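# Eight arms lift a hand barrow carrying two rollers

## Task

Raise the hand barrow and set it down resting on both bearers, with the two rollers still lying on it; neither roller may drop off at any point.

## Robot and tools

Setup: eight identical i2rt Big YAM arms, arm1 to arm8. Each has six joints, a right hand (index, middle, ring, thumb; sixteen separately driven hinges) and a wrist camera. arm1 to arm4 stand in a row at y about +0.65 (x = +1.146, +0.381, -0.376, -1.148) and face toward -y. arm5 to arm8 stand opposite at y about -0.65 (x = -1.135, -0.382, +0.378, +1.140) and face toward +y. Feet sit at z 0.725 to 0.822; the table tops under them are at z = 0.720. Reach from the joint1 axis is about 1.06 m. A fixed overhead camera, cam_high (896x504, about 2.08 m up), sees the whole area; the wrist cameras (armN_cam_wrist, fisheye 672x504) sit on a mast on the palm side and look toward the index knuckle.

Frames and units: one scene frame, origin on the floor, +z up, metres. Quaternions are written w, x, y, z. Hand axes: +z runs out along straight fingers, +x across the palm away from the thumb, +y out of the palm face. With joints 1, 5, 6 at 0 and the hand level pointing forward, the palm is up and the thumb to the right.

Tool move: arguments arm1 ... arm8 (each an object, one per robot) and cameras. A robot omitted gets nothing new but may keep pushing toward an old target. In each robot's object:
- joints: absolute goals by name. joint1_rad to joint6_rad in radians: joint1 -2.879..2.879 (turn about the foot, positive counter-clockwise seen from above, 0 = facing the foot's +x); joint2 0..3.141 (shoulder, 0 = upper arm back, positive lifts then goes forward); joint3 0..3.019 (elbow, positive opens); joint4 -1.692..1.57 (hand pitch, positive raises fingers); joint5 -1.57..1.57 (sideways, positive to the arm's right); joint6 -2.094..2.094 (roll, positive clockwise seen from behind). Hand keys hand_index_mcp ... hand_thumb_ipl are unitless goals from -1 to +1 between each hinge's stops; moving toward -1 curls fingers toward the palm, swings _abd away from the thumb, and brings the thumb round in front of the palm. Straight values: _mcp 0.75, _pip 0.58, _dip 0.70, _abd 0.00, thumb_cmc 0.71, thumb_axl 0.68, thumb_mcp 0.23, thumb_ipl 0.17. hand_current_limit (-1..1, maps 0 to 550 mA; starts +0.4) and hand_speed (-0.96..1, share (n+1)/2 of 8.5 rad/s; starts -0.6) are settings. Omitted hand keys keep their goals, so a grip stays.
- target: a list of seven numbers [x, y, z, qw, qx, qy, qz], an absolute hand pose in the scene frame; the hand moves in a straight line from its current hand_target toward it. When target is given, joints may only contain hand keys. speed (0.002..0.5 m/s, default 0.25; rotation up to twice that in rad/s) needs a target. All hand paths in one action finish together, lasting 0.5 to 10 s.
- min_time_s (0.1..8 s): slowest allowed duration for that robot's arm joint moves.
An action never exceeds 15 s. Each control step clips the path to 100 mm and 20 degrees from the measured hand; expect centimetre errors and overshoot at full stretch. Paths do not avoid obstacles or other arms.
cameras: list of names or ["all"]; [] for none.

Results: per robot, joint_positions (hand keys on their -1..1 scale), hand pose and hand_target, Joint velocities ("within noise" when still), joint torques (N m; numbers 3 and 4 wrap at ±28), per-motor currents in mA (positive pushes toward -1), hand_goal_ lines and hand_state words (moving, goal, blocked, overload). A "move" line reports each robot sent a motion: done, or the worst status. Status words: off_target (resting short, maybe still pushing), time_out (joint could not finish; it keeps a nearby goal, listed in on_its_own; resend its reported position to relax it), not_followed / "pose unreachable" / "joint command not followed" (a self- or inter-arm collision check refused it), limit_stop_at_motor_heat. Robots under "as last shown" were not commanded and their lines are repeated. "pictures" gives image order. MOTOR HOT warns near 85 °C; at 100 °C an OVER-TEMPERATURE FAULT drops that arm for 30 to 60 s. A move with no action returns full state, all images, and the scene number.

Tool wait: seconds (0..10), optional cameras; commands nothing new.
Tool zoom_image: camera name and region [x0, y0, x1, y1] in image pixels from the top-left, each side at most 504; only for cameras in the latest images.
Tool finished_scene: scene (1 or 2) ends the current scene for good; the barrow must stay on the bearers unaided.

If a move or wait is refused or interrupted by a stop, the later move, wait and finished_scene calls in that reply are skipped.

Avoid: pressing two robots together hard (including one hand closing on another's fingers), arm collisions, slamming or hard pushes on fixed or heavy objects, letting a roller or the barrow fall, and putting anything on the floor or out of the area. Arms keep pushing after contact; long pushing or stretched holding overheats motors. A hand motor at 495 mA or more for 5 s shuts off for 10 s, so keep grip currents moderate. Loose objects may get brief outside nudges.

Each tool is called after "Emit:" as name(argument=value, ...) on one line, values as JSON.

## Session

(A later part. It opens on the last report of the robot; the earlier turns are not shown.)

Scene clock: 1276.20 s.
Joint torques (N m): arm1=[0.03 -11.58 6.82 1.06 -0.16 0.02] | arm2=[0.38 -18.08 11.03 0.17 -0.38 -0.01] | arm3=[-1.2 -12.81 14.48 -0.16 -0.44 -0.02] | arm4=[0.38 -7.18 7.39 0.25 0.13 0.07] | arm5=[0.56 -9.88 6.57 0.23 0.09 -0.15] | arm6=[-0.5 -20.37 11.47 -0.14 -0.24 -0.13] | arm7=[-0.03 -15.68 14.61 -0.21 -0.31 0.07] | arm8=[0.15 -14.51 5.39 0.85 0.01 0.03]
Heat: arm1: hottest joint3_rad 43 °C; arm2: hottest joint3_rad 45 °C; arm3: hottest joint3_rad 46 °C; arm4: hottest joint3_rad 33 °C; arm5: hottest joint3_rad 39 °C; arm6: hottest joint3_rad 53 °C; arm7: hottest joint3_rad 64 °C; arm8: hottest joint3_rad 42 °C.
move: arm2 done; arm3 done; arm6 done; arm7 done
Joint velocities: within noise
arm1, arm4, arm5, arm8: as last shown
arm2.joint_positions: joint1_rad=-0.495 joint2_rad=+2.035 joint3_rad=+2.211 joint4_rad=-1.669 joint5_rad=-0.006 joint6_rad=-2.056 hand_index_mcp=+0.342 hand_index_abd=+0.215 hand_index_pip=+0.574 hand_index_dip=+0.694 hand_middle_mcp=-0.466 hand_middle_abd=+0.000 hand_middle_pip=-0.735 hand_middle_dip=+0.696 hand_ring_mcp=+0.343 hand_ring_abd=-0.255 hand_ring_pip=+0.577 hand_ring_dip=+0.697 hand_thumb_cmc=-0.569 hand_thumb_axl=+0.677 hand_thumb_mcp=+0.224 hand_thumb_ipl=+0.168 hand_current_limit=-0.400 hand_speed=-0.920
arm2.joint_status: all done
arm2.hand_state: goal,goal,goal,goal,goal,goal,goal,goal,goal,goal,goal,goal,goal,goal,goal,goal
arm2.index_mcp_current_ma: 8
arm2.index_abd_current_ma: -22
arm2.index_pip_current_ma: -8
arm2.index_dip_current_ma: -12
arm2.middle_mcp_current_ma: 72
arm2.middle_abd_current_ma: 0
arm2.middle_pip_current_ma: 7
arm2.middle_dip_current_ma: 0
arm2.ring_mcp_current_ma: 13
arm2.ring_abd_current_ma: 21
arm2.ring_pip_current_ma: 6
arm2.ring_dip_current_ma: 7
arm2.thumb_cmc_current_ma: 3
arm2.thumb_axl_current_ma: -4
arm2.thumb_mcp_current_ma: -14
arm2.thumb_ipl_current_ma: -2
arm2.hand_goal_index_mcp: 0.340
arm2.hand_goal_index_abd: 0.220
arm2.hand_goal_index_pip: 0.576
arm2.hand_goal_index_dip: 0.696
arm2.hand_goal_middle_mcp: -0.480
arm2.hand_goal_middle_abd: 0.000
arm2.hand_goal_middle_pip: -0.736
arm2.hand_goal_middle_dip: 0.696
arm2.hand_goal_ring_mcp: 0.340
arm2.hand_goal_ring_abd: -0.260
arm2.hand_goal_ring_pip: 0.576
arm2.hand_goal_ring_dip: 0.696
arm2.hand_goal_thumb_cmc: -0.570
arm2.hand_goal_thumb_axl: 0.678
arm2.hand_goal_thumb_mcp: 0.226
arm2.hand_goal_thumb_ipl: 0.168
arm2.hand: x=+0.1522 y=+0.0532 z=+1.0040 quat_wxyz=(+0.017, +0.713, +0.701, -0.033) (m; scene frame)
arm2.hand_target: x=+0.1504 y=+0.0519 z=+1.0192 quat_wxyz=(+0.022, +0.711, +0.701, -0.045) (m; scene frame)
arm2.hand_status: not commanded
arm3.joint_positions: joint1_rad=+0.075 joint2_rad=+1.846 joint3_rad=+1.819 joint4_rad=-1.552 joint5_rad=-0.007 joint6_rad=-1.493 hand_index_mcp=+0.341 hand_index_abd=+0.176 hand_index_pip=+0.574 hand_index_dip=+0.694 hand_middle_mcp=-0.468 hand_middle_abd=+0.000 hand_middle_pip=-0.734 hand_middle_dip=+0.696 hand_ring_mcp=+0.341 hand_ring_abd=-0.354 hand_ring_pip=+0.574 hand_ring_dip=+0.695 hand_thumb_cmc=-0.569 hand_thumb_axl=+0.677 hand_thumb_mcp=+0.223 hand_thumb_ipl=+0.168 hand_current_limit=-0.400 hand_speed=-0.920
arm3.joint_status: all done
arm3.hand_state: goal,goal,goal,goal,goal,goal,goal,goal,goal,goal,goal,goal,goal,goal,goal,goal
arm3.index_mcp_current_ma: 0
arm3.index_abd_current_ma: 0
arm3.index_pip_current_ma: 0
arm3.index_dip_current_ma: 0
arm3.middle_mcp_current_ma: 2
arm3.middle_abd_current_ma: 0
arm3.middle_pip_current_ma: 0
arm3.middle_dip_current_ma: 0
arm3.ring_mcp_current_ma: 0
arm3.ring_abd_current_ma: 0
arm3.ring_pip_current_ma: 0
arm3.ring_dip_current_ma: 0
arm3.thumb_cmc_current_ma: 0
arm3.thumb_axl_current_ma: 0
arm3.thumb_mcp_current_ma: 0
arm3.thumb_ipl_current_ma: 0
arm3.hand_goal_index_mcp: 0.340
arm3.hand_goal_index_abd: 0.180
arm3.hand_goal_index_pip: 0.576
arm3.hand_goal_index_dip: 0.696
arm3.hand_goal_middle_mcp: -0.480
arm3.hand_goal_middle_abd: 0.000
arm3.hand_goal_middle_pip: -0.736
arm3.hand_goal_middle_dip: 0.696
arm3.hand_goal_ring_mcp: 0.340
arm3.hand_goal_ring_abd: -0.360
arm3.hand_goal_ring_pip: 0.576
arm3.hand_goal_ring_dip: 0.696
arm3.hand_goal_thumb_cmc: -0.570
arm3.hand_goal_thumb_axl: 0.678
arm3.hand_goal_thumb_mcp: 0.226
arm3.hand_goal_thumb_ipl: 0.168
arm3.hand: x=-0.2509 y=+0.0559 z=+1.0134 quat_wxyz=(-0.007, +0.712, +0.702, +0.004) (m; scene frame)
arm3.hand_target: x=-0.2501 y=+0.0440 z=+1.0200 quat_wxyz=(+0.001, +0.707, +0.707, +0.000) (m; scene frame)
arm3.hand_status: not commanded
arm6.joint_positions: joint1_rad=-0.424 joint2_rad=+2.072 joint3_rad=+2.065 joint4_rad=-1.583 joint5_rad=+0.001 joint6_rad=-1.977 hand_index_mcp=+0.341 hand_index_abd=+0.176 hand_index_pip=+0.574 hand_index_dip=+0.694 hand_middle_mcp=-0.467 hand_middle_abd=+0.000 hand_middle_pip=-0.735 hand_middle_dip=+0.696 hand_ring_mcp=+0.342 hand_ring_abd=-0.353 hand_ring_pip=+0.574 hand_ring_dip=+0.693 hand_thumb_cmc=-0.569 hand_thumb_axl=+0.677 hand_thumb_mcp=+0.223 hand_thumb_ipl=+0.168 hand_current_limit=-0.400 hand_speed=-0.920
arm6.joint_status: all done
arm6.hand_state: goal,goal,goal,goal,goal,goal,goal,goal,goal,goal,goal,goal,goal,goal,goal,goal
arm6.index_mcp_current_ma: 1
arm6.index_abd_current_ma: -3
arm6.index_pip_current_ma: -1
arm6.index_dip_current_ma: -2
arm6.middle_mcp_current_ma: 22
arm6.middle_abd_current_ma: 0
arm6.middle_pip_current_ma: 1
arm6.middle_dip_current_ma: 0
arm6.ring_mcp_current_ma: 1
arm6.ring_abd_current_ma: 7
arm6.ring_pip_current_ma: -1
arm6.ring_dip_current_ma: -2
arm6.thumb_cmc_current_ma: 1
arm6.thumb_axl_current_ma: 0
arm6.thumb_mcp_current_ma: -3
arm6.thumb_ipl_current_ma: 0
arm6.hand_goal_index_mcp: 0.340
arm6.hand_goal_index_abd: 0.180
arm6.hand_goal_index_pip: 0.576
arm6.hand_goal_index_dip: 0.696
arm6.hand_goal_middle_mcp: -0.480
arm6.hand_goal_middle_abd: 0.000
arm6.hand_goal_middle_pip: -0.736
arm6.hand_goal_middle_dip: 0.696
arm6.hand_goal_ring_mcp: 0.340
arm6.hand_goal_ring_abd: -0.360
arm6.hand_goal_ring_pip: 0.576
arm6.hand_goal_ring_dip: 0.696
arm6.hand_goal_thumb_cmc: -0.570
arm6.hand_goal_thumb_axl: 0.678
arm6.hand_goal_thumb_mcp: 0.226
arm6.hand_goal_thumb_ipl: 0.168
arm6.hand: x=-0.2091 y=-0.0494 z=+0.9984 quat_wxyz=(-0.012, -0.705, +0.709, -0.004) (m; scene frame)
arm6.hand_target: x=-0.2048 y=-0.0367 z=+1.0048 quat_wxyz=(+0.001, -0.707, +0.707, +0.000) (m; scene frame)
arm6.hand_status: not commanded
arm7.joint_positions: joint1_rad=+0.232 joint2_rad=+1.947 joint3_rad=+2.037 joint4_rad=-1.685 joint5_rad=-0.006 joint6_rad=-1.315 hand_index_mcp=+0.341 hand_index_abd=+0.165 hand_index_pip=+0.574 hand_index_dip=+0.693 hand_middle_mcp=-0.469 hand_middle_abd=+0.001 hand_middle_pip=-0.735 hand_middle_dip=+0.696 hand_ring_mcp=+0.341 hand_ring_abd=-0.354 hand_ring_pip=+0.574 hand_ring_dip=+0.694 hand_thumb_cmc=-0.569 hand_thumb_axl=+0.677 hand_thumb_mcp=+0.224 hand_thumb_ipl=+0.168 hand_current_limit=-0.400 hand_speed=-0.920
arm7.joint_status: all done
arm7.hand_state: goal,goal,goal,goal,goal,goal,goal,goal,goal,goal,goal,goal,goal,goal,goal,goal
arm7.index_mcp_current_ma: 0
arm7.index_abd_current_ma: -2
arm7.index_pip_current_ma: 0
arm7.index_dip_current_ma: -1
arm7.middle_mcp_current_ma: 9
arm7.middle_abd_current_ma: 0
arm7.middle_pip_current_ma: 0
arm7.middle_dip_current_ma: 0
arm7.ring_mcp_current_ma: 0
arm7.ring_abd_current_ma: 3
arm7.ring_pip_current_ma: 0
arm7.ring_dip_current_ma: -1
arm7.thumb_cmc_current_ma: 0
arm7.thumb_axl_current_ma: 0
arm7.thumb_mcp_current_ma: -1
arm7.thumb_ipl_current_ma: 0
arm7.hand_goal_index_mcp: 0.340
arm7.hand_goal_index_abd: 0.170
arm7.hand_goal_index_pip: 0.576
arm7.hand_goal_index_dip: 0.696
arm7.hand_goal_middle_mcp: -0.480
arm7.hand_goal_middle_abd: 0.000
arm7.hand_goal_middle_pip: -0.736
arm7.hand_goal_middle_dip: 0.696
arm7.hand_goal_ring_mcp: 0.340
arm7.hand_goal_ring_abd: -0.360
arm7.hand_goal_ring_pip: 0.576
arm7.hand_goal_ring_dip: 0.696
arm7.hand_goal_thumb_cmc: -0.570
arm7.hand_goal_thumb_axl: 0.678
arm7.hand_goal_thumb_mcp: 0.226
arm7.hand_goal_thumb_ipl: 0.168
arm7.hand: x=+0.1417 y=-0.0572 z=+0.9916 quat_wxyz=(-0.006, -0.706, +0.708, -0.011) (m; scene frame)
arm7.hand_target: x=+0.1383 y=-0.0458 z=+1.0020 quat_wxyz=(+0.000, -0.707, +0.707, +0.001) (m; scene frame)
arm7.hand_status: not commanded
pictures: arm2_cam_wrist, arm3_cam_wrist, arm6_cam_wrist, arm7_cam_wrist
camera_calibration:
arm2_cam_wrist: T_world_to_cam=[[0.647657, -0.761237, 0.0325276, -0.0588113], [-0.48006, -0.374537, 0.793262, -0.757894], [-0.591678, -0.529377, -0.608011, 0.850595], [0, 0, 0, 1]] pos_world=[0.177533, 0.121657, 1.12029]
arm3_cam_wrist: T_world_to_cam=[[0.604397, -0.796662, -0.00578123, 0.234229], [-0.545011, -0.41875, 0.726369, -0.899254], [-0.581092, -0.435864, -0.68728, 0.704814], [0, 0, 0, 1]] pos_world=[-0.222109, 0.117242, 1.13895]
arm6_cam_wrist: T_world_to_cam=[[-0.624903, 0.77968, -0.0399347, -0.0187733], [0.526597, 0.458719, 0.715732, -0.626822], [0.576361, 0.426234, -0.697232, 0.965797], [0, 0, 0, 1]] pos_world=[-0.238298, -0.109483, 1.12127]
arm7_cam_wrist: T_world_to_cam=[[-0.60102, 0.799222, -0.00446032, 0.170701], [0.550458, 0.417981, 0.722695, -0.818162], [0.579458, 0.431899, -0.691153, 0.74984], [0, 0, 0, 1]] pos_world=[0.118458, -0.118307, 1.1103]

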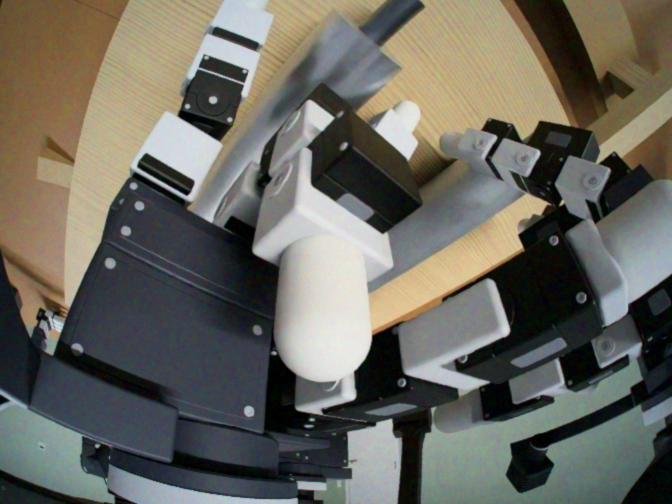

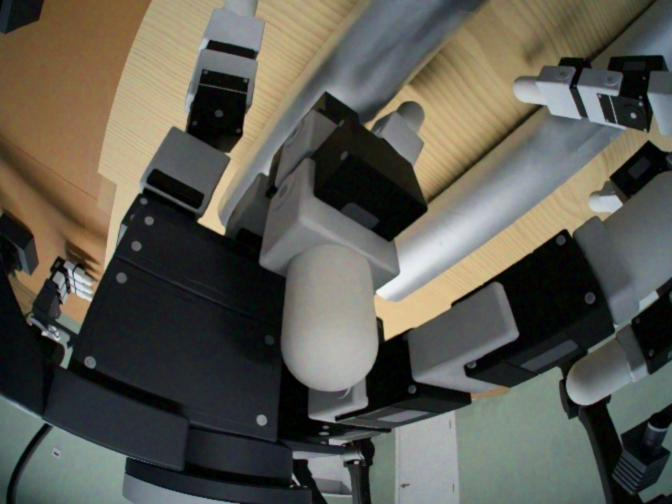

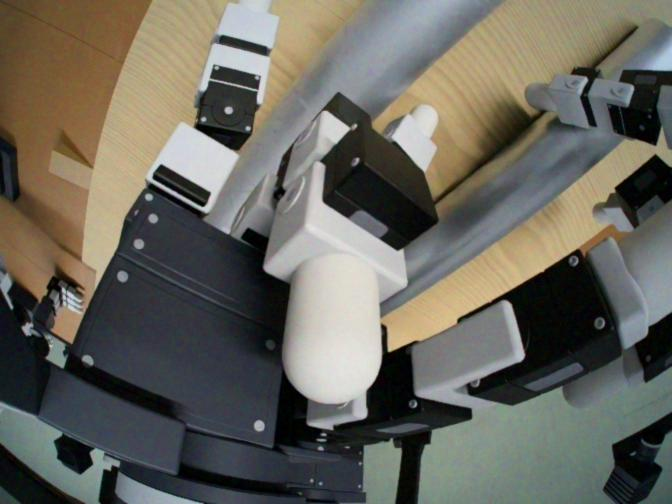

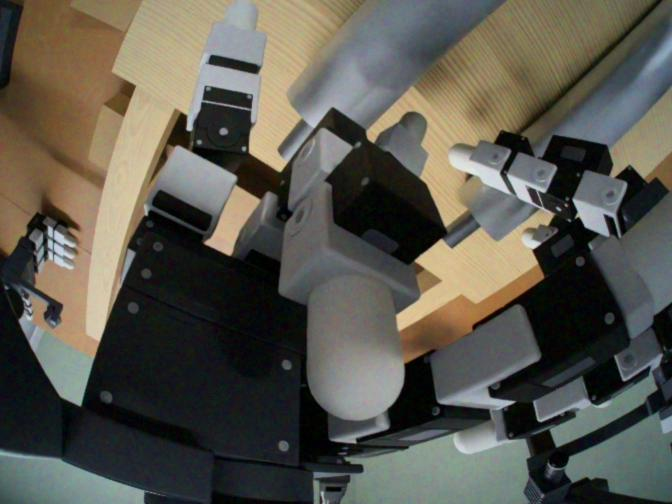

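Emit:
move(arm6={"target": [-0.2048, -0.0367, 1.11, 0, -0.7071, 0.7071, 0], "speed": 0.05}, arm7={"target": [0.1383, -0.0458, 1.11, 0, -0.7071, 0.7071, 0], "speed": 0.05}, cameras=["cam_high", "arm2_cam_wrist", "arm6_cam_wrist", "arm7_cam_wrist", "arm3_cam_wrist"])

Emit:
zoom_image(camera="cam_high", region=[370, 180, 560, 330])

Scene clock: 1303.50 s.
Joint torques (N m): arm1=[0.21 -11.81 6.89 1.16 -0.2 0.02] | arm2=[1.2 -19.25 11.04 -0.23 -0.43 0.02] | arm3=[-1.26 -12.86 14.49 -0.16 -0.43 -0.01] | arm4=[0.38 -7.18 7.41 0.23 0.12 0.06] | arm5=[0.5 -9.82 6.56 0.23 0.09 -0.15] | arm6=[-0.91 -23.77 11.38 0.05 -0.38 0.02] | arm7=[-0.62 -16.5 14.82 0.24 -0.46 0.3] | arm8=[0.38 -14.56 5.38 0.79 0 0.01]
Heat: arm1: hottest joint3_rad 43 °C; arm2: hottest joint3_rad 45 °C; arm3: hottest joint3_rad 46 °C; arm4: hottest joint3_rad 33 °C; arm5: hottest joint3_rad 39 °C; arm6: hottest joint3_rad 53 °C; arm7: hottest joint3_rad 65 °C; arm8: hottest joint3_rad 41 °C.
move: arm6 off_target; arm7 off_target
Joint velocities: within noise
arm1, arm2, arm3, arm4, arm5, arm8: as last shown
arm3.joint_positions: joint1_rad=+0.075 joint2_rad=+1.846 joint3_rad=+1.819 joint4_rad=-1.552 joint5_rad=-0.007 joint6_rad=-1.493 hand_index_mcp=+0.341 hand_index_abd=+0.181 hand_index_pip=+0.574 hand_index_dip=+0.694 hand_middle_mcp=-0.468 hand_middle_abd=+0.000 hand_middle_pip=-0.734 hand_middle_dip=+0.696 hand_ring_mcp=+0.341 hand_ring_abd=-0.354 hand_ring_pip=+0.574 hand_ring_dip=+0.695 hand_thumb_cmc=-0.569 hand_thumb_axl=+0.677 hand_thumb_mcp=+0.223 hand_thumb_ipl=+0.168 hand_current_limit=-0.400 hand_speed=-0.920
arm6.joint_positions: joint1_rad=-0.424 joint2_rad=+2.036 joint3_rad=+2.203 joint4_rad=-1.673 joint5_rad=-0.017 joint6_rad=-1.977 hand_index_mcp=+0.342 hand_index_abd=+0.177 hand_index_pip=+0.575 hand_index_dip=+0.694 hand_middle_mcp=-0.467 hand_middle_abd=+0.000 hand_middle_pip=-0.735 hand_middle_dip=+0.696 hand_ring_mcp=+0.342 hand_ring_abd=-0.354 hand_ring_pip=+0.574 hand_ring_dip=+0.693 hand_thumb_cmc=-0.569 hand_thumb_axl=+0.677 hand_thumb_mcp=+0.223 hand_thumb_ipl=+0.168 hand_current_limit=-0.400 hand_speed=-0.920
arm6.joint_status: not commanded
arm6.hand_state: goal,goal,goal,goal,goal,goal,goal,goal,goal,goal,goal,goal,goal,goal,goal,goal
arm6.index_mcp_current_ma: 1
arm6.index_abd_current_ma: -3
arm6.index_pip_current_ma: -1
arm6.index_dip_current_ma: -2
arm6.middle_mcp_current_ma: 22
arm6.middle_abd_current_ma: 0
arm6.middle_pip_current_ma: 1
arm6.middle_dip_current_ma: 0
arm6.ring_mcp_current_ma: 1
arm6.ring_abd_current_ma: 6
arm6.ring_pip_current_ma: -1
arm6.ring_dip_current_ma: -2
arm6.thumb_cmc_current_ma: 1
arm6.thumb_axl_current_ma: 0
arm6.thumb_mcp_current_ma: -3
arm6.thumb_ipl_current_ma: 0
arm6.hand_goal_index_mcp: 0.340
arm6.hand_goal_index_abd: 0.180
arm6.hand_goal_index_pip: 0.576
arm6.hand_goal_index_dip: 0.696
arm6.hand_goal_middle_mcp: -0.480
arm6.hand_goal_middle_abd: 0.000
arm6.hand_goal_middle_pip: -0.736
arm6.hand_goal_middle_dip: 0.696
arm6.hand_goal_ring_mcp: 0.340
arm6.hand_goal_ring_abd: -0.360
arm6.hand_goal_ring_pip: 0.576
arm6.hand_goal_ring_dip: 0.696
arm6.hand_goal_thumb_cmc: -0.570
arm6.hand_goal_thumb_axl: 0.678
arm6.hand_goal_thumb_mcp: 0.226
arm6.hand_goal_thumb_ipl: 0.168
arm6.hand: x=-0.2098 y=-0.0438 z=+1.0739 quat_wxyz=(+0.024, -0.705, +0.709, +0.020) (m; scene frame)
arm6.hand_target: x=-0.2058 y=-0.0388 z=+1.1092 quat_wxyz=(+0.056, -0.699, +0.712, +0.034) (m; scene frame)
arm6.hand_status: off_target (0.037 m and 3.6 deg from the pose sent, 0.112 m and 1.5 deg at the start; a joint's target at an end of its range on 62 of 84 steps)
arm7.joint_positions: joint1_rad=+0.232 joint2_rad=+1.870 joint3_rad=+2.128 joint4_rad=-1.685 joint5_rad=-0.032 joint6_rad=-1.315 hand_index_mcp=+0.342 hand_index_abd=+0.165 hand_index_pip=+0.574 hand_index_dip=+0.693 hand_middle_mcp=-0.469 hand_middle_abd=+0.001 hand_middle_pip=-0.735 hand_middle_dip=+0.696 hand_ring_mcp=+0.342 hand_ring_abd=-0.355 hand_ring_pip=+0.574 hand_ring_dip=+0.694 hand_thumb_cmc=-0.569 hand_thumb_axl=+0.677 hand_thumb_mcp=+0.224 hand_thumb_ipl=+0.168 hand_current_limit=-0.400 hand_speed=-0.920
arm7.joint_status: not commanded
arm7.hand_state: goal,goal,goal,goal,goal,goal,goal,goal,goal,goal,goal,goal,goal,goal,goal,goal
arm7.index_mcp_current_ma: 0
arm7.index_abd_current_ma: -2
arm7.index_pip_current_ma: 0
arm7.index_dip_current_ma: -1
arm7.middle_mcp_current_ma: 9
arm7.middle_abd_current_ma: 0
arm7.middle_pip_current_ma: 0
arm7.middle_dip_current_ma: 0
arm7.ring_mcp_current_ma: 0
arm7.ring_abd_current_ma: 2
arm7.ring_pip_current_ma: 0
arm7.ring_dip_current_ma: -1
arm7.thumb_cmc_current_ma: 0
arm7.thumb_axl_current_ma: 0
arm7.thumb_mcp_current_ma: -1
arm7.thumb_ipl_current_ma: 0
arm7.hand_goal_index_mcp: 0.340
arm7.hand_goal_index_abd: 0.170
arm7.hand_goal_index_pip: 0.576
arm7.hand_goal_index_dip: 0.696
arm7.hand_goal_middle_mcp: -0.480
arm7.hand_goal_middle_abd: 0.000
arm7.hand_goal_middle_pip: -0.736
arm7.hand_goal_middle_dip: 0.696
arm7.hand_goal_ring_mcp: 0.340
arm7.hand_goal_ring_abd: -0.360
arm7.hand_goal_ring_pip: 0.576
arm7.hand_goal_ring_dip: 0.696
arm7.hand_goal_thumb_cmc: -0.570
arm7.hand_goal_thumb_axl: 0.678
arm7.hand_goal_thumb_mcp: 0.226
arm7.hand_goal_thumb_ipl: 0.168
arm7.hand: x=+0.1359 y=-0.0546 z=+1.0812 quat_wxyz=(+0.025, -0.705, +0.706, +0.068) (m; scene frame)
arm7.hand_target: x=+0.1388 y=-0.0475 z=+1.1093 quat_wxyz=(+0.037, -0.697, +0.710, +0.091) (m; scene frame)
arm7.hand_status: off_target (0.030 m and 8.3 deg from the pose sent, 0.119 m and 1.5 deg at the start; a joint's target at an end of its range on 83 of 84 steps)
pictures: arm2_cam_wrist, arm3_cam_wrist, arm6_cam_wrist, arm7_cam_wrist, cam_high
camera_calibration:
arm2_cam_wrist: T_world_to_cam=[[0.647657, -0.761237, 0.0325276, -0.0588113], [-0.48006, -0.374537, 0.793262, -0.757894], [-0.591678, -0.529377, -0.608011, 0.850595], [0, 0, 0, 1]] pos_world=[0.177533, 0.121657, 1.12029]
arm3_cam_wrist: T_world_to_cam=[[0.604397, -0.796662, -0.00578123, 0.234229], [-0.545011, -0.41875, 0.726369, -0.899254], [-0.581092, -0.435864, -0.68728, 0.704814], [0, 0, 0, 1]] pos_world=[-0.222109, 0.117242, 1.13895]
arm6_cam_wrist: T_world_to_cam=[[-0.624691, 0.780732, 0.0147787, -0.0793259], [0.514001, 0.396875, 0.760456, -0.736347], [0.587847, 0.482646, -0.649221, 0.96971], [0, 0, 0, 1]] pos_world=[-0.241113, -0.113857, 1.19069]
arm7_cam_wrist: T_world_to_cam=[[-0.597848, 0.785485, 0.159972, -0.013496], [0.598481, 0.304609, 0.740968, -0.913211], [0.533291, 0.538726, -0.652208, 0.783937], [0, 0, 0, 1]] pos_world=[0.120404, -0.133554, 1.19011]

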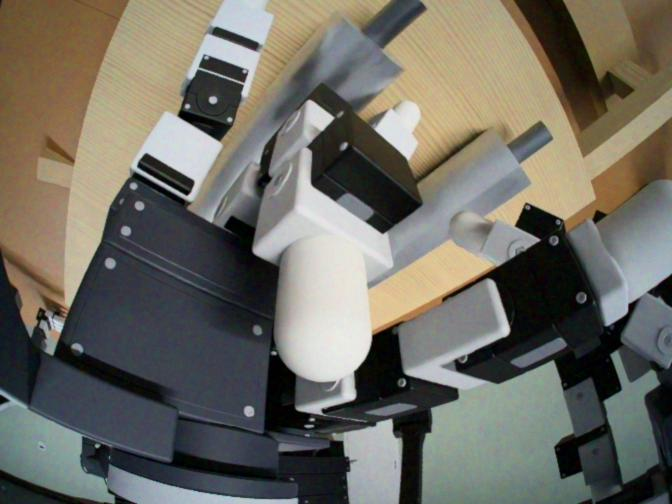

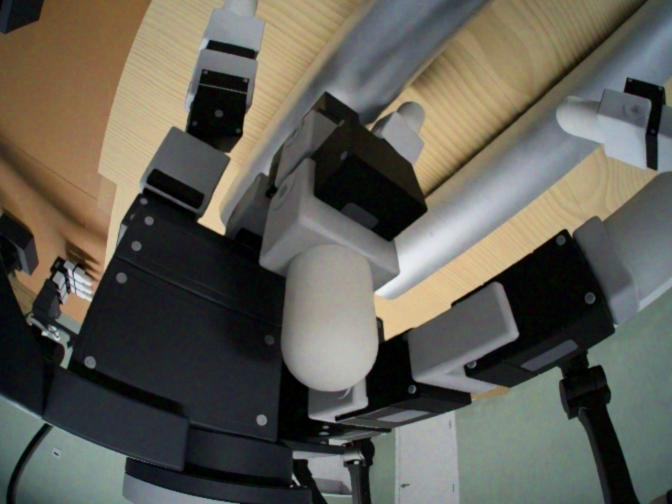

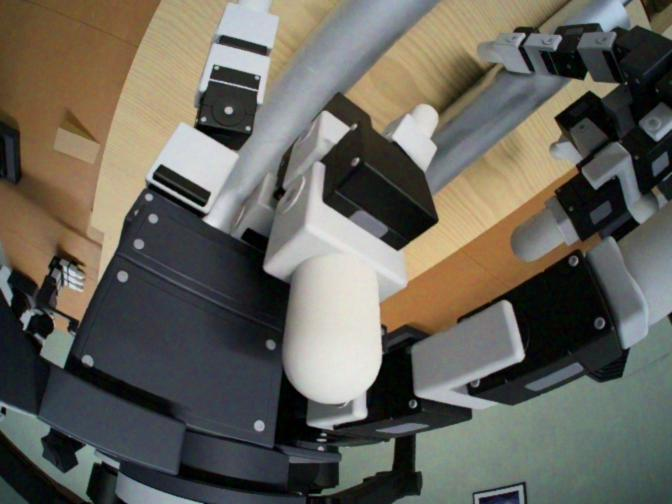

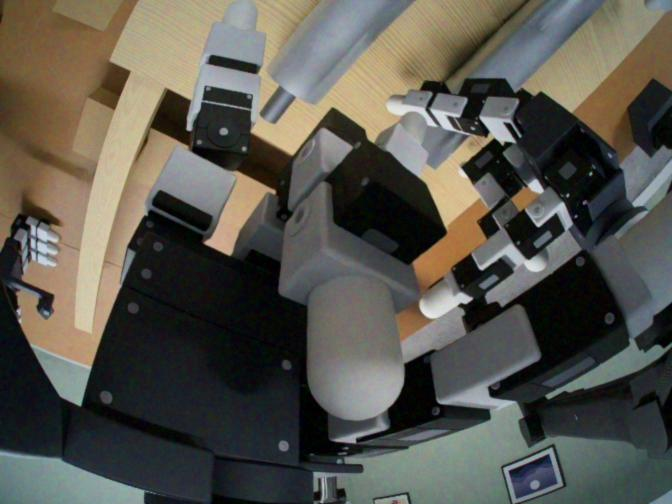

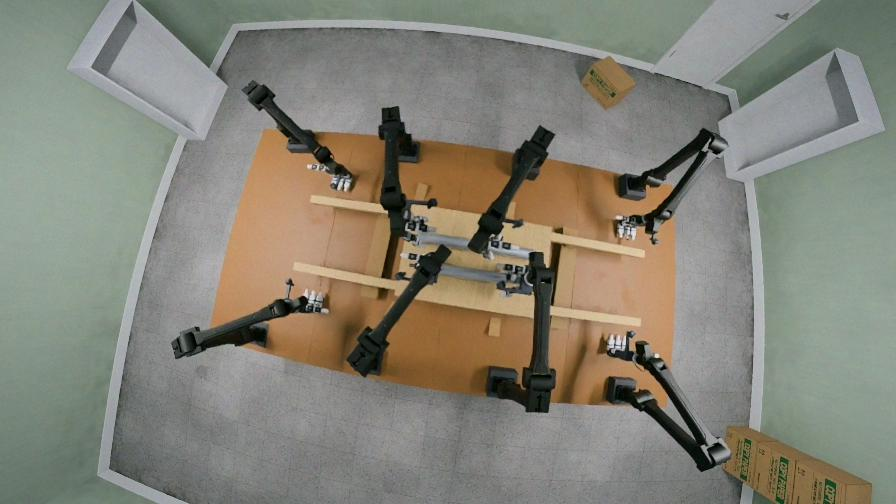

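Scaled by 2.653 from the camera's 896x504 image, which has a finer 1280x720 frame.

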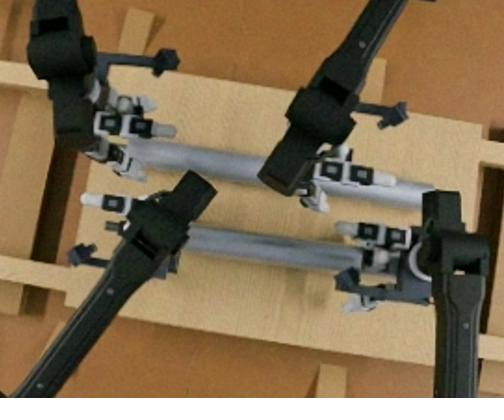

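Emit:
move(arm6={"target": [-0.2058, -0.18, 1.12, 0, -0.7071, 0.7071, 0], "speed": 0.1}, arm7={"target": [0.1388, -0.18, 1.12, 0, -0.7071, 0.7071, 0], "speed": 0.1}, arm2={"joints": {"hand_index_abd": 0.30}}, arm3={"joints": {"hand_index_abd": 0.28}}, cameras=["cam_high", "arm2_cam_wrist", "arm3_cam_wrist"])

Emit:
zoom_image(camera="cam_high", region=[370, 180, 560, 330])

Scene clock: 1321.00 s.
Joint torques (N m): arm1=[0.26 -12.04 6.87 1.14 -0.17 -0.01] | arm2=[0.15 -19.25 11.12 0.21 -0.43 -0.04] | arm3=[-1.2 -12.86 14.46 -0.14 -0.43 -0.01] | arm4=[0.26 -7.12 7.39 0.2 0.13 0.08] | arm5=[0.5 -10.23 6.52 0.24 0.09 -0.17] | arm6=[-1.61 -19.02 6.46 0.01 -0.24 -0.24] | arm7=[0.67 -11.58 9.31 0.38 -0.24 0.32] | arm8=[-0.21 -14.56 5.34 0.9 0.01 0.02]
Heat: arm1: hottest joint3_rad 43 °C; arm2: hottest joint3_rad 45 °C; arm3: hottest joint3_rad 46 °C; arm4: hottest joint3_rad 33 °C; arm5: hottest joint3_rad 39 °C; arm6: hottest joint3_rad 50 °C; arm7: hottest joint3_rad 63 °C; arm8: hottest joint3_rad 41 °C.
move: arm2 done; arm3 done; arm6 off_target; arm7 off_target
Joint velocities: arm1=[within noise] | arm2=[within noise] | arm3=[within noise] | arm4=[within noise] | arm5=[within noise] | arm6=[-0.005 -0.015 -0.017 -0.012 -0.022 -0.168] | arm7=[within noise] | arm8=[within noise]
arm1, arm4, arm5, arm8: as last shown
arm2.joint_positions: joint1_rad=-0.495 joint2_rad=+2.035 joint3_rad=+2.211 joint4_rad=-1.669 joint5_rad=-0.006 joint6_rad=-2.056 hand_index_mcp=+0.342 hand_index_abd=+0.294 hand_index_pip=+0.574 hand_index_dip=+0.694 hand_middle_mcp=-0.466 hand_middle_abd=+0.000 hand_middle_pip=-0.735 hand_middle_dip=+0.696 hand_ring_mcp=+0.343 hand_ring_abd=-0.255 hand_ring_pip=+0.577 hand_ring_dip=+0.697 hand_thumb_cmc=-0.569 hand_thumb_axl=+0.677 hand_thumb_mcp=+0.224 hand_thumb_ipl=+0.168 hand_current_limit=-0.400 hand_speed=-0.920
arm2.joint_status: all done
arm2.hand_state: goal,goal,goal,goal,goal,goal,goal,goal,goal,goal,goal,goal,goal,goal,goal,goal
arm2.index_mcp_current_ma: 8
arm2.index_abd_current_ma: -24
arm2.index_pip_current_ma: -8
arm2.index_dip_current_ma: -12
arm2.middle_mcp_current_ma: 72
arm2.middle_abd_current_ma: 0
arm2.middle_pip_current_ma: 7
arm2.middle_dip_current_ma: 0
arm2.ring_mcp_current_ma: 13
arm2.ring_abd_current_ma: 21
arm2.ring_pip_current_ma: 6
arm2.ring_dip_current_ma: 7
arm2.thumb_cmc_current_ma: 3
arm2.thumb_axl_current_ma: -4
arm2.thumb_mcp_current_ma: -14
arm2.thumb_ipl_current_ma: -2
arm2.hand_goal_index_mcp: 0.340
arm2.hand_goal_index_abd: 0.300
arm2.hand_goal_index_pip: 0.576
arm2.hand_goal_index_dip: 0.696
arm2.hand_goal_middle_mcp: -0.480
arm2.hand_goal_middle_abd: 0.000
arm2.hand_goal_middle_pip: -0.736
arm2.hand_goal_middle_dip: 0.696
arm2.hand_goal_ring_mcp: 0.340
arm2.hand_goal_ring_abd: -0.260
arm2.hand_goal_ring_pip: 0.576
arm2.hand_goal_ring_dip: 0.696
arm2.hand_goal_thumb_cmc: -0.570
arm2.hand_goal_thumb_axl: 0.678
arm2.hand_goal_thumb_mcp: 0.226
arm2.hand_goal_thumb_ipl: 0.168
arm2.hand: x=+0.1522 y=+0.0532 z=+1.0040 quat_wxyz=(+0.017, +0.713, +0.701, -0.033) (m; scene frame)
arm2.hand_target: x=+0.1504 y=+0.0519 z=+1.0192 quat_wxyz=(+0.022, +0.711, +0.701, -0.045) (m; scene frame)
arm2.hand_status: not commanded
arm3.joint_positions: joint1_rad=+0.075 joint2_rad=+1.846 joint3_rad=+1.819 joint4_rad=-1.552 joint5_rad=-0.007 joint6_rad=-1.493 hand_index_mcp=+0.341 hand_index_abd=+0.275 hand_index_pip=+0.574 hand_index_dip=+0.694 hand_middle_mcp=-0.468 hand_middle_abd=+0.000 hand_middle_pip=-0.734 hand_middle_dip=+0.696 hand_ring_mcp=+0.341 hand_ring_abd=-0.354 hand_ring_pip=+0.574 hand_ring_dip=+0.695 hand_thumb_cmc=-0.569 hand_thumb_axl=+0.677 hand_thumb_mcp=+0.223 hand_thumb_ipl=+0.168 hand_current_limit=-0.400 hand_speed=-0.920
arm3.joint_status: all done
arm3.hand_state: goal,goal,goal,goal,goal,goal,goal,goal,goal,goal,goal,goal,goal,goal,goal,goal
arm3.index_mcp_current_ma: 0
arm3.index_abd_current_ma: 0
arm3.index_pip_current_ma: 0
arm3.index_dip_current_ma: 0
arm3.middle_mcp_current_ma: 2
arm3.middle_abd_current_ma: 0
arm3.middle_pip_current_ma: 0
arm3.middle_dip_current_ma: 0
arm3.ring_mcp_current_ma: 0
arm3.ring_abd_current_ma: 0
arm3.ring_pip_current_ma: 0
arm3.ring_dip_current_ma: 0
arm3.thumb_cmc_current_ma: 0
arm3.thumb_axl_current_ma: 0
arm3.thumb_mcp_current_ma: 0
arm3.thumb_ipl_current_ma: 0
arm3.hand_goal_index_mcp: 0.340
arm3.hand_goal_index_abd: 0.280
arm3.hand_goal_index_pip: 0.576
arm3.hand_goal_index_dip: 0.696
arm3.hand_goal_middle_mcp: -0.480
arm3.hand_goal_middle_abd: 0.000
arm3.hand_goal_middle_pip: -0.736
arm3.hand_goal_middle_dip: 0.696
arm3.hand_goal_ring_mcp: 0.340
arm3.hand_goal_ring_abd: -0.360
arm3.hand_goal_ring_pip: 0.576
arm3.hand_goal_ring_dip: 0.696
arm3.hand_goal_thumb_cmc: -0.570
arm3.hand_goal_thumb_axl: 0.678
arm3.hand_goal_thumb_mcp: 0.226
arm3.hand_goal_thumb_ipl: 0.168
arm3.hand: x=-0.2509 y=+0.0559 z=+1.0134 quat_wxyz=(-0.007, +0.712, +0.702, +0.004) (m; scene frame)
arm3.hand_target: x=-0.2501 y=+0.0440 z=+1.0200 quat_wxyz=(+0.001, +0.707, +0.707, +0.000) (m; scene frame)
arm3.hand_status: not commanded
arm6.joint_positions: joint1_rad=-0.517 joint2_rad=+1.726 joint3_rad=+1.852 joint4_rad=-1.674 joint5_rad=-0.004 joint6_rad=-2.071 hand_index_mcp=+0.342 hand_index_abd=+0.177 hand_index_pip=+0.575 hand_index_dip=+0.694 hand_middle_mcp=-0.467 hand_middle_abd=+0.000 hand_middle_pip=-0.735 hand_middle_dip=+0.696 hand_ring_mcp=+0.342 hand_ring_abd=-0.354 hand_ring_pip=+0.574 hand_ring_dip=+0.693 hand_thumb_cmc=-0.569 hand_thumb_axl=+0.677 hand_thumb_mcp=+0.223 hand_thumb_ipl=+0.168 hand_current_limit=-0.400 hand_speed=-0.920
arm6.joint_status: not commanded
arm6.hand_state: goal,goal,goal,goal,goal,goal,goal,goal,goal,goal,goal,goal,goal,goal,goal,goal
arm6.index_mcp_current_ma: 1
arm6.index_abd_current_ma: -3
arm6.index_pip_current_ma: -1
arm6.index_dip_current_ma: -2
arm6.middle_mcp_current_ma: 22
arm6.middle_abd_current_ma: 0
arm6.middle_pip_current_ma: 1
arm6.middle_dip_current_ma: 0
arm6.ring_mcp_current_ma: 2
arm6.ring_abd_current_ma: 6
arm6.ring_pip_current_ma: -1
arm6.ring_dip_current_ma: -2
arm6.thumb_cmc_current_ma: 1
arm6.thumb_axl_current_ma: 0
arm6.thumb_mcp_current_ma: -3
arm6.thumb_ipl_current_ma: 0
arm6.hand_goal_index_mcp: 0.340
arm6.hand_goal_index_abd: 0.180
arm6.hand_goal_index_pip: 0.576
arm6.hand_goal_index_dip: 0.696
arm6.hand_goal_middle_mcp: -0.480
arm6.hand_goal_middle_abd: 0.000
arm6.hand_goal_middle_pip: -0.736
arm6.hand_goal_middle_dip: 0.696
arm6.hand_goal_ring_mcp: 0.340
arm6.hand_goal_ring_abd: -0.360
arm6.hand_goal_ring_pip: 0.576
arm6.hand_goal_ring_dip: 0.696
arm6.hand_goal_thumb_cmc: -0.570
arm6.hand_goal_thumb_axl: 0.678
arm6.hand_goal_thumb_mcp: 0.226
arm6.hand_goal_thumb_ipl: 0.168
arm6.hand: x=-0.2080 y=-0.1701 z=+1.1135 quat_wxyz=(+0.007, -0.705, +0.709, +0.005) (m; scene frame)
arm6.hand_target: x=-0.2059 y=-0.1799 z=+1.1193 quat_wxyz=(+0.009, -0.706, +0.708, +0.004) (m; scene frame)
arm6.hand_status: off_target (0.012 m and 1.1 deg from the pose sent, 0.144 m and 3.6 deg at the start; a joint's target at an end of its range on 47 of 66 steps)
arm7.joint_positions: joint1_rad=+0.283 joint2_rad=+1.544 joint3_rad=+1.811 joint4_rad=-1.686 joint5_rad=-0.028 joint6_rad=-1.265 hand_index_mcp=+0.342 hand_index_abd=+0.165 hand_index_pip=+0.574 hand_index_dip=+0.693 hand_middle_mcp=-0.469 hand_middle_abd=+0.001 hand_middle_pip=-0.735 hand_middle_dip=+0.696 hand_ring_mcp=+0.342 hand_ring_abd=-0.356 hand_ring_pip=+0.575 hand_ring_dip=+0.694 hand_thumb_cmc=-0.569 hand_thumb_axl=+0.677 hand_thumb_mcp=+0.224 hand_thumb_ipl=+0.168 hand_current_limit=-0.400 hand_speed=-0.920
arm7.joint_status: not commanded
arm7.hand_state: goal,goal,goal,goal,goal,goal,goal,goal,goal,goal,goal,goal,goal,goal,goal,goal
arm7.index_mcp_current_ma: 1
arm7.index_abd_current_ma: -2
arm7.index_pip_current_ma: 0
arm7.index_dip_current_ma: -1
arm7.middle_mcp_current_ma: 9
arm7.middle_abd_current_ma: 0
arm7.middle_pip_current_ma: 0
arm7.middle_dip_current_ma: 0
arm7.ring_mcp_current_ma: 1
arm7.ring_abd_current_ma: 1
arm7.ring_pip_current_ma: 0
arm7.ring_dip_current_ma: -1
arm7.thumb_cmc_current_ma: 0
arm7.thumb_axl_current_ma: 0
arm7.thumb_mcp_current_ma: -1
arm7.thumb_ipl_current_ma: 0
arm7.hand_goal_index_mcp: 0.340
arm7.hand_goal_index_abd: 0.170
arm7.hand_goal_index_pip: 0.576
arm7.hand_goal_index_dip: 0.696
arm7.hand_goal_middle_mcp: -0.480
arm7.hand_goal_middle_abd: 0.000
arm7.hand_goal_middle_pip: -0.736
arm7.hand_goal_middle_dip: 0.696
arm7.hand_goal_ring_mcp: 0.340
arm7.hand_goal_ring_abd: -0.360
arm7.hand_goal_ring_pip: 0.576
arm7.hand_goal_ring_dip: 0.696
arm7.hand_goal_thumb_cmc: -0.570
arm7.hand_goal_thumb_axl: 0.678
arm7.hand_goal_thumb_mcp: 0.226
arm7.hand_goal_thumb_ipl: 0.168
arm7.hand: x=+0.1423 y=-0.1754 z=+1.1245 quat_wxyz=(+0.025, -0.705, +0.705, +0.072) (m; scene frame)
arm7.hand_target: x=+0.1389 y=-0.1800 z=+1.1193 quat_wxyz=(+0.021, -0.704, +0.707, +0.064) (m; scene frame)
arm7.hand_status: off_target (0.007 m and 8.7 deg from the pose sent, 0.131 m and 8.2 deg at the start; a joint's target at an end of its range on 65 of 66 steps)
pictures: arm2_cam_wrist, arm3_cam_wrist, cam_high
camera_calibration:
arm2_cam_wrist: T_world_to_cam=[[0.647657, -0.761237, 0.0325276, -0.0588113], [-0.48006, -0.374537, 0.793262, -0.757894], [-0.591678, -0.529377, -0.608011, 0.850595], [0, 0, 0, 1]] pos_world=[0.177533, 0.121657, 1.12029]
arm3_cam_wrist: T_world_to_cam=[[0.604397, -0.796662, -0.00578123, 0.234229], [-0.545011, -0.41875, 0.726369, -0.899254], [-0.581092, -0.435864, -0.68728, 0.704814], [0, 0, 0, 1]] pos_world=[-0.222109, 0.117242, 1.13895]

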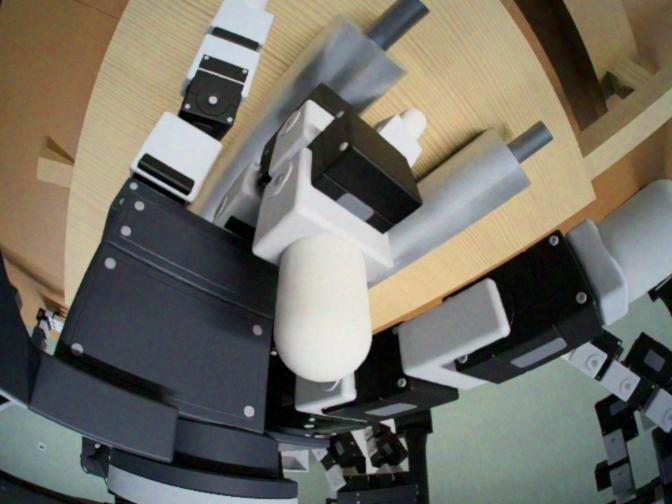

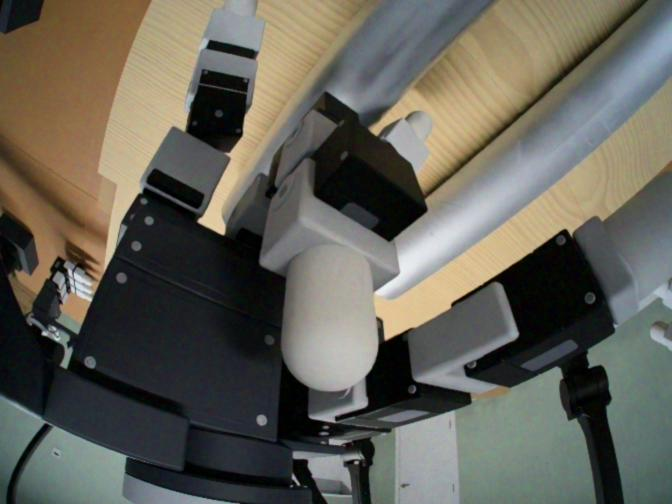

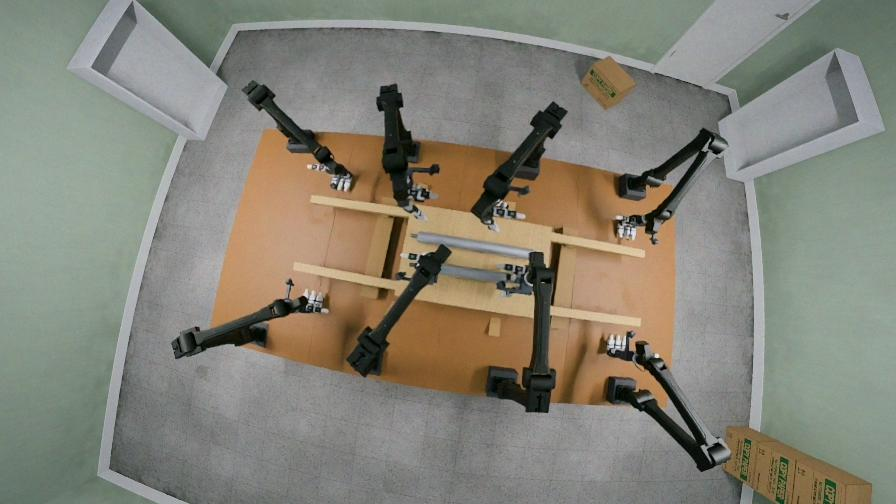

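Scaled by 2.653 from the camera's 896x504 image, which has a finer 1280x720 frame.

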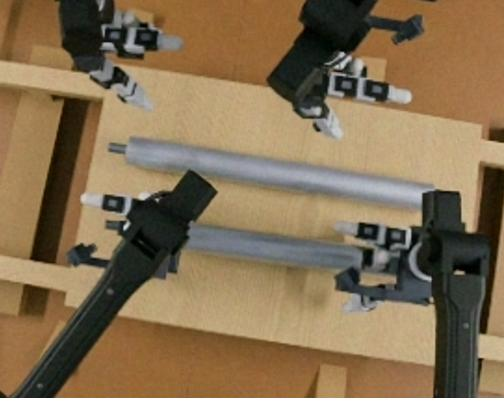

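Emit:
move(arm2={"target": [0.1504, 0.0519, 1.11, 0, 0.7071, 0.7071, 0], "speed": 0.05}, arm3={"target": [-0.2501, 0.0440, 1.11, 0, 0.7071, 0.7071, 0], "speed": 0.05}, cameras=["cam_high", "arm2_cam_wrist"])

Emit:
zoom_image(camera="cam_high", region=[370, 180, 560, 330])

Scene clock: 1336.73 s.
Joint torques (N m): arm1=[0.03 -11.87 6.87 1.09 -0.19 0] | arm2=[0.62 -16.97 12.46 0.51 -0.42 0.23] | arm3=[-1.55 -16.5 14.78 -0.08 -0.5 0.02] | arm4=[0.32 -7.06 7.41 0.21 0.13 0.06] | arm5=[0.62 -9.93 6.57 0.21 0.09 -0.14] | arm6=[-1.61 -18.96 6.45 0.01 -0.24 -0.24] | arm7=[0.73 -11.52 9.35 0.36 -0.24 0.32] | arm8=[-0.21 -14.39 5.38 0.88 0 0.03]
Heat: arm1: hottest joint3_rad 43 °C; arm2: hottest joint3_rad 45 °C; arm3: hottest joint3_rad 47 °C; arm4: hottest joint3_rad 33 °C; arm5: hottest joint3_rad 38 °C; arm6: hottest joint3_rad 48 °C; arm7: hottest joint3_rad 60 °C; arm8: hottest joint3_rad 41 °C.
move: arm2 off_target; arm3 off_target
Joint velocities: within noise
arm1, arm4, arm5, arm6, arm7, arm8: as last shown
arm2.joint_positions: joint1_rad=-0.495 joint2_rad=+1.948 joint3_rad=+2.285 joint4_rad=-1.669 joint5_rad=-0.037 joint6_rad=-2.050 hand_index_mcp=+0.342 hand_index_abd=+0.294 hand_index_pip=+0.574 hand_index_dip=+0.694 hand_middle_mcp=-0.466 hand_middle_abd=+0.000 hand_middle_pip=-0.735 hand_middle_dip=+0.696 hand_ring_mcp=+0.343 hand_ring_abd=-0.256 hand_ring_pip=+0.577 hand_ring_dip=+0.697 hand_thumb_cmc=-0.569 hand_thumb_axl=+0.677 hand_thumb_mcp=+0.224 hand_thumb_ipl=+0.168 hand_current_limit=-0.400 hand_speed=-0.920
arm2.joint_status: not commanded
arm2.hand_state: goal,goal,goal,goal,goal,goal,goal,goal,goal,goal,goal,goal,goal,goal,goal,goal
arm2.index_mcp_current_ma: 8
arm2.index_abd_current_ma: -24
arm2.index_pip_current_ma: -8
arm2.index_dip_current_ma: -12
arm2.middle_mcp_current_ma: 72
arm2.middle_abd_current_ma: 0
arm2.middle_pip_current_ma: 7
arm2.middle_dip_current_ma: 0
arm2.ring_mcp_current_ma: 13
arm2.ring_abd_current_ma: 16
arm2.ring_pip_current_ma: 6
arm2.ring_dip_current_ma: 7
arm2.thumb_cmc_current_ma: 3
arm2.thumb_axl_current_ma: -4
arm2.thumb_mcp_current_ma: -14
arm2.thumb_ipl_current_ma: -2
arm2.hand_goal_index_mcp: 0.340
arm2.hand_goal_index_abd: 0.300
arm2.hand_goal_index_pip: 0.576
arm2.hand_goal_index_dip: 0.696
arm2.hand_goal_middle_mcp: -0.480
arm2.hand_goal_middle_abd: 0.000
arm2.hand_goal_middle_pip: -0.736
arm2.hand_goal_middle_dip: 0.696
arm2.hand_goal_ring_mcp: 0.340
arm2.hand_goal_ring_abd: -0.260
arm2.hand_goal_ring_pip: 0.576
arm2.hand_goal_ring_dip: 0.696
arm2.hand_goal_thumb_cmc: -0.570
arm2.hand_goal_thumb_axl: 0.678
arm2.hand_goal_thumb_mcp: 0.226
arm2.hand_goal_thumb_ipl: 0.168
arm2.hand: x=+0.1580 y=+0.0537 z=+1.0881 quat_wxyz=(+0.055, +0.709, +0.695, -0.105) (m; scene frame)
arm2.hand_target: x=+0.1510 y=+0.0532 z=+1.1093 quat_wxyz=(+0.062, +0.715, +0.685, -0.124) (m; scene frame)
arm2.hand_status: off_target (0.023 m and 13.6 deg from the pose sent, 0.106 m and 4.4 deg at the start; a joint's target at an end of its range on 72 of 72 steps)
arm3.joint_positions: joint1_rad=+0.075 joint2_rad=+1.846 joint3_rad=+1.975 joint4_rad=-1.673 joint5_rad=-0.020 joint6_rad=-1.493 hand_index_mcp=+0.341 hand_index_abd=+0.275 hand_index_pip=+0.574 hand_index_dip=+0.694 hand_middle_mcp=-0.468 hand_middle_abd=+0.000 hand_middle_pip=-0.734 hand_middle_dip=+0.696 hand_ring_mcp=+0.341 hand_ring_abd=-0.354 hand_ring_pip=+0.574 hand_ring_dip=+0.695 hand_thumb_cmc=-0.569 hand_thumb_axl=+0.677 hand_thumb_mcp=+0.223 hand_thumb_ipl=+0.168 hand_current_limit=-0.400 hand_speed=-0.920
arm3.joint_status: not commanded
arm3.hand_state: goal,goal,goal,goal,goal,goal,goal,goal,goal,goal,goal,goal,goal,goal,goal,goal
arm3.index_mcp_current_ma: 0
arm3.index_abd_current_ma: 0
arm3.index_pip_current_ma: 0
arm3.index_dip_current_ma: 0
arm3.middle_mcp_current_ma: 2
arm3.middle_abd_current_ma: 0
arm3.middle_pip_current_ma: 0
arm3.middle_dip_current_ma: 0
arm3.ring_mcp_current_ma: 0
arm3.ring_abd_current_ma: 0
arm3.ring_pip_current_ma: 0
arm3.ring_dip_current_ma: 0
arm3.thumb_cmc_current_ma: 0
arm3.thumb_axl_current_ma: 0
arm3.thumb_mcp_current_ma: 0
arm3.thumb_ipl_current_ma: 0
arm3.hand_goal_index_mcp: 0.340
arm3.hand_goal_index_abd: 0.280
arm3.hand_goal_index_pip: 0.576
arm3.hand_goal_index_dip: 0.696
arm3.hand_goal_middle_mcp: -0.480
arm3.hand_goal_middle_abd: 0.000
arm3.hand_goal_middle_pip: -0.736
arm3.hand_goal_middle_dip: 0.696
arm3.hand_goal_ring_mcp: 0.340
arm3.hand_goal_ring_abd: -0.360
arm3.hand_goal_ring_pip: 0.576
arm3.hand_goal_ring_dip: 0.696
arm3.hand_goal_thumb_cmc: -0.570
arm3.hand_goal_thumb_axl: 0.678
arm3.hand_goal_thumb_mcp: 0.226
arm3.hand_goal_thumb_ipl: 0.168
arm3.hand: x=-0.2477 y=+0.0500 z=+1.0747 quat_wxyz=(+0.010, +0.712, +0.703, -0.002) (m; scene frame)
arm3.hand_target: x=-0.2502 y=+0.0458 z=+1.1091 quat_wxyz=(+0.036, +0.709, +0.704, -0.022) (m; scene frame)
arm3.hand_status: off_target (0.036 m and 1.4 deg from the pose sent, 0.097 m and 1.2 deg at the start; a joint's target at an end of its range on 44 of 72 steps)
pictures: arm2_cam_wrist, cam_high
camera_calibration:
arm2_cam_wrist: T_world_to_cam=[[0.649758, -0.750932, 0.11797, -0.158675], [-0.439228, -0.244233, 0.86454, -0.912691], [-0.620398, -0.613557, -0.488522, 0.784523], [0, 0, 0, 1]] pos_world=[0.188937, 0.139286, 1.19103]

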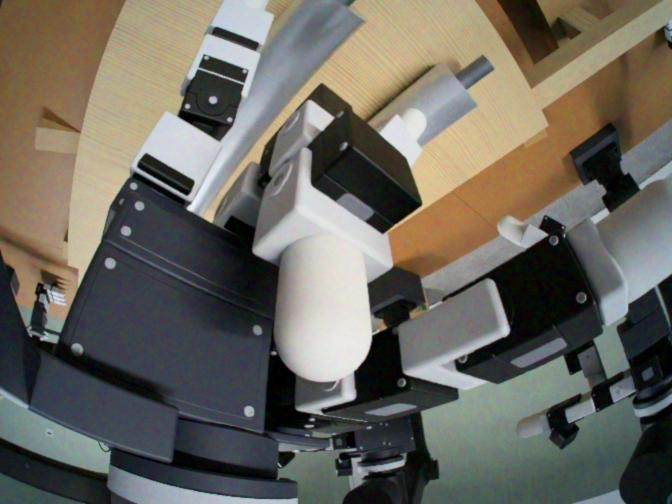

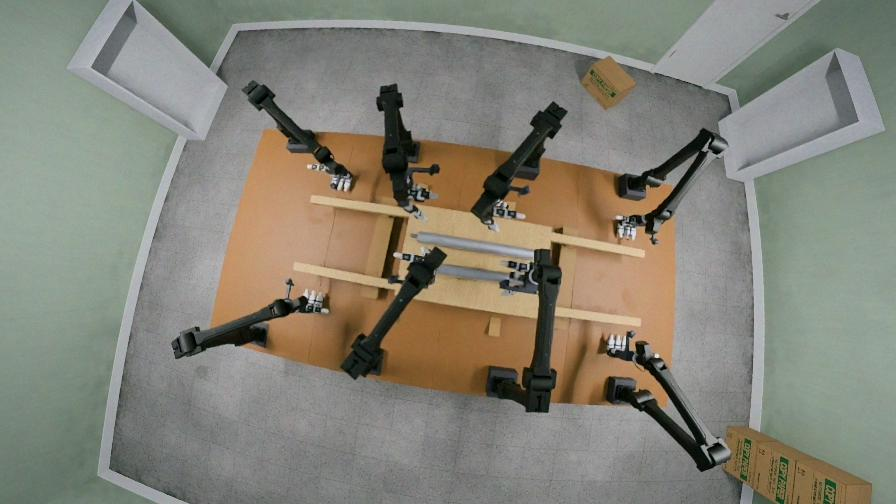

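Scaled by 2.653 from the camera's 896x504 image, which has a finer 1280x720 frame.

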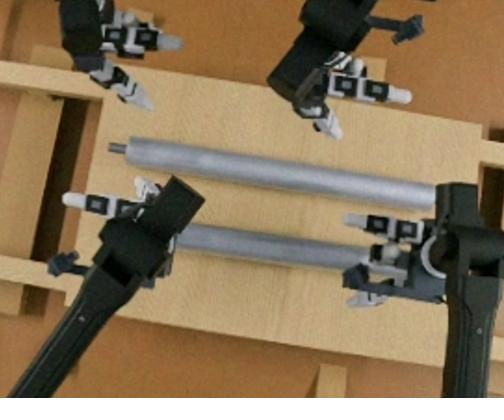

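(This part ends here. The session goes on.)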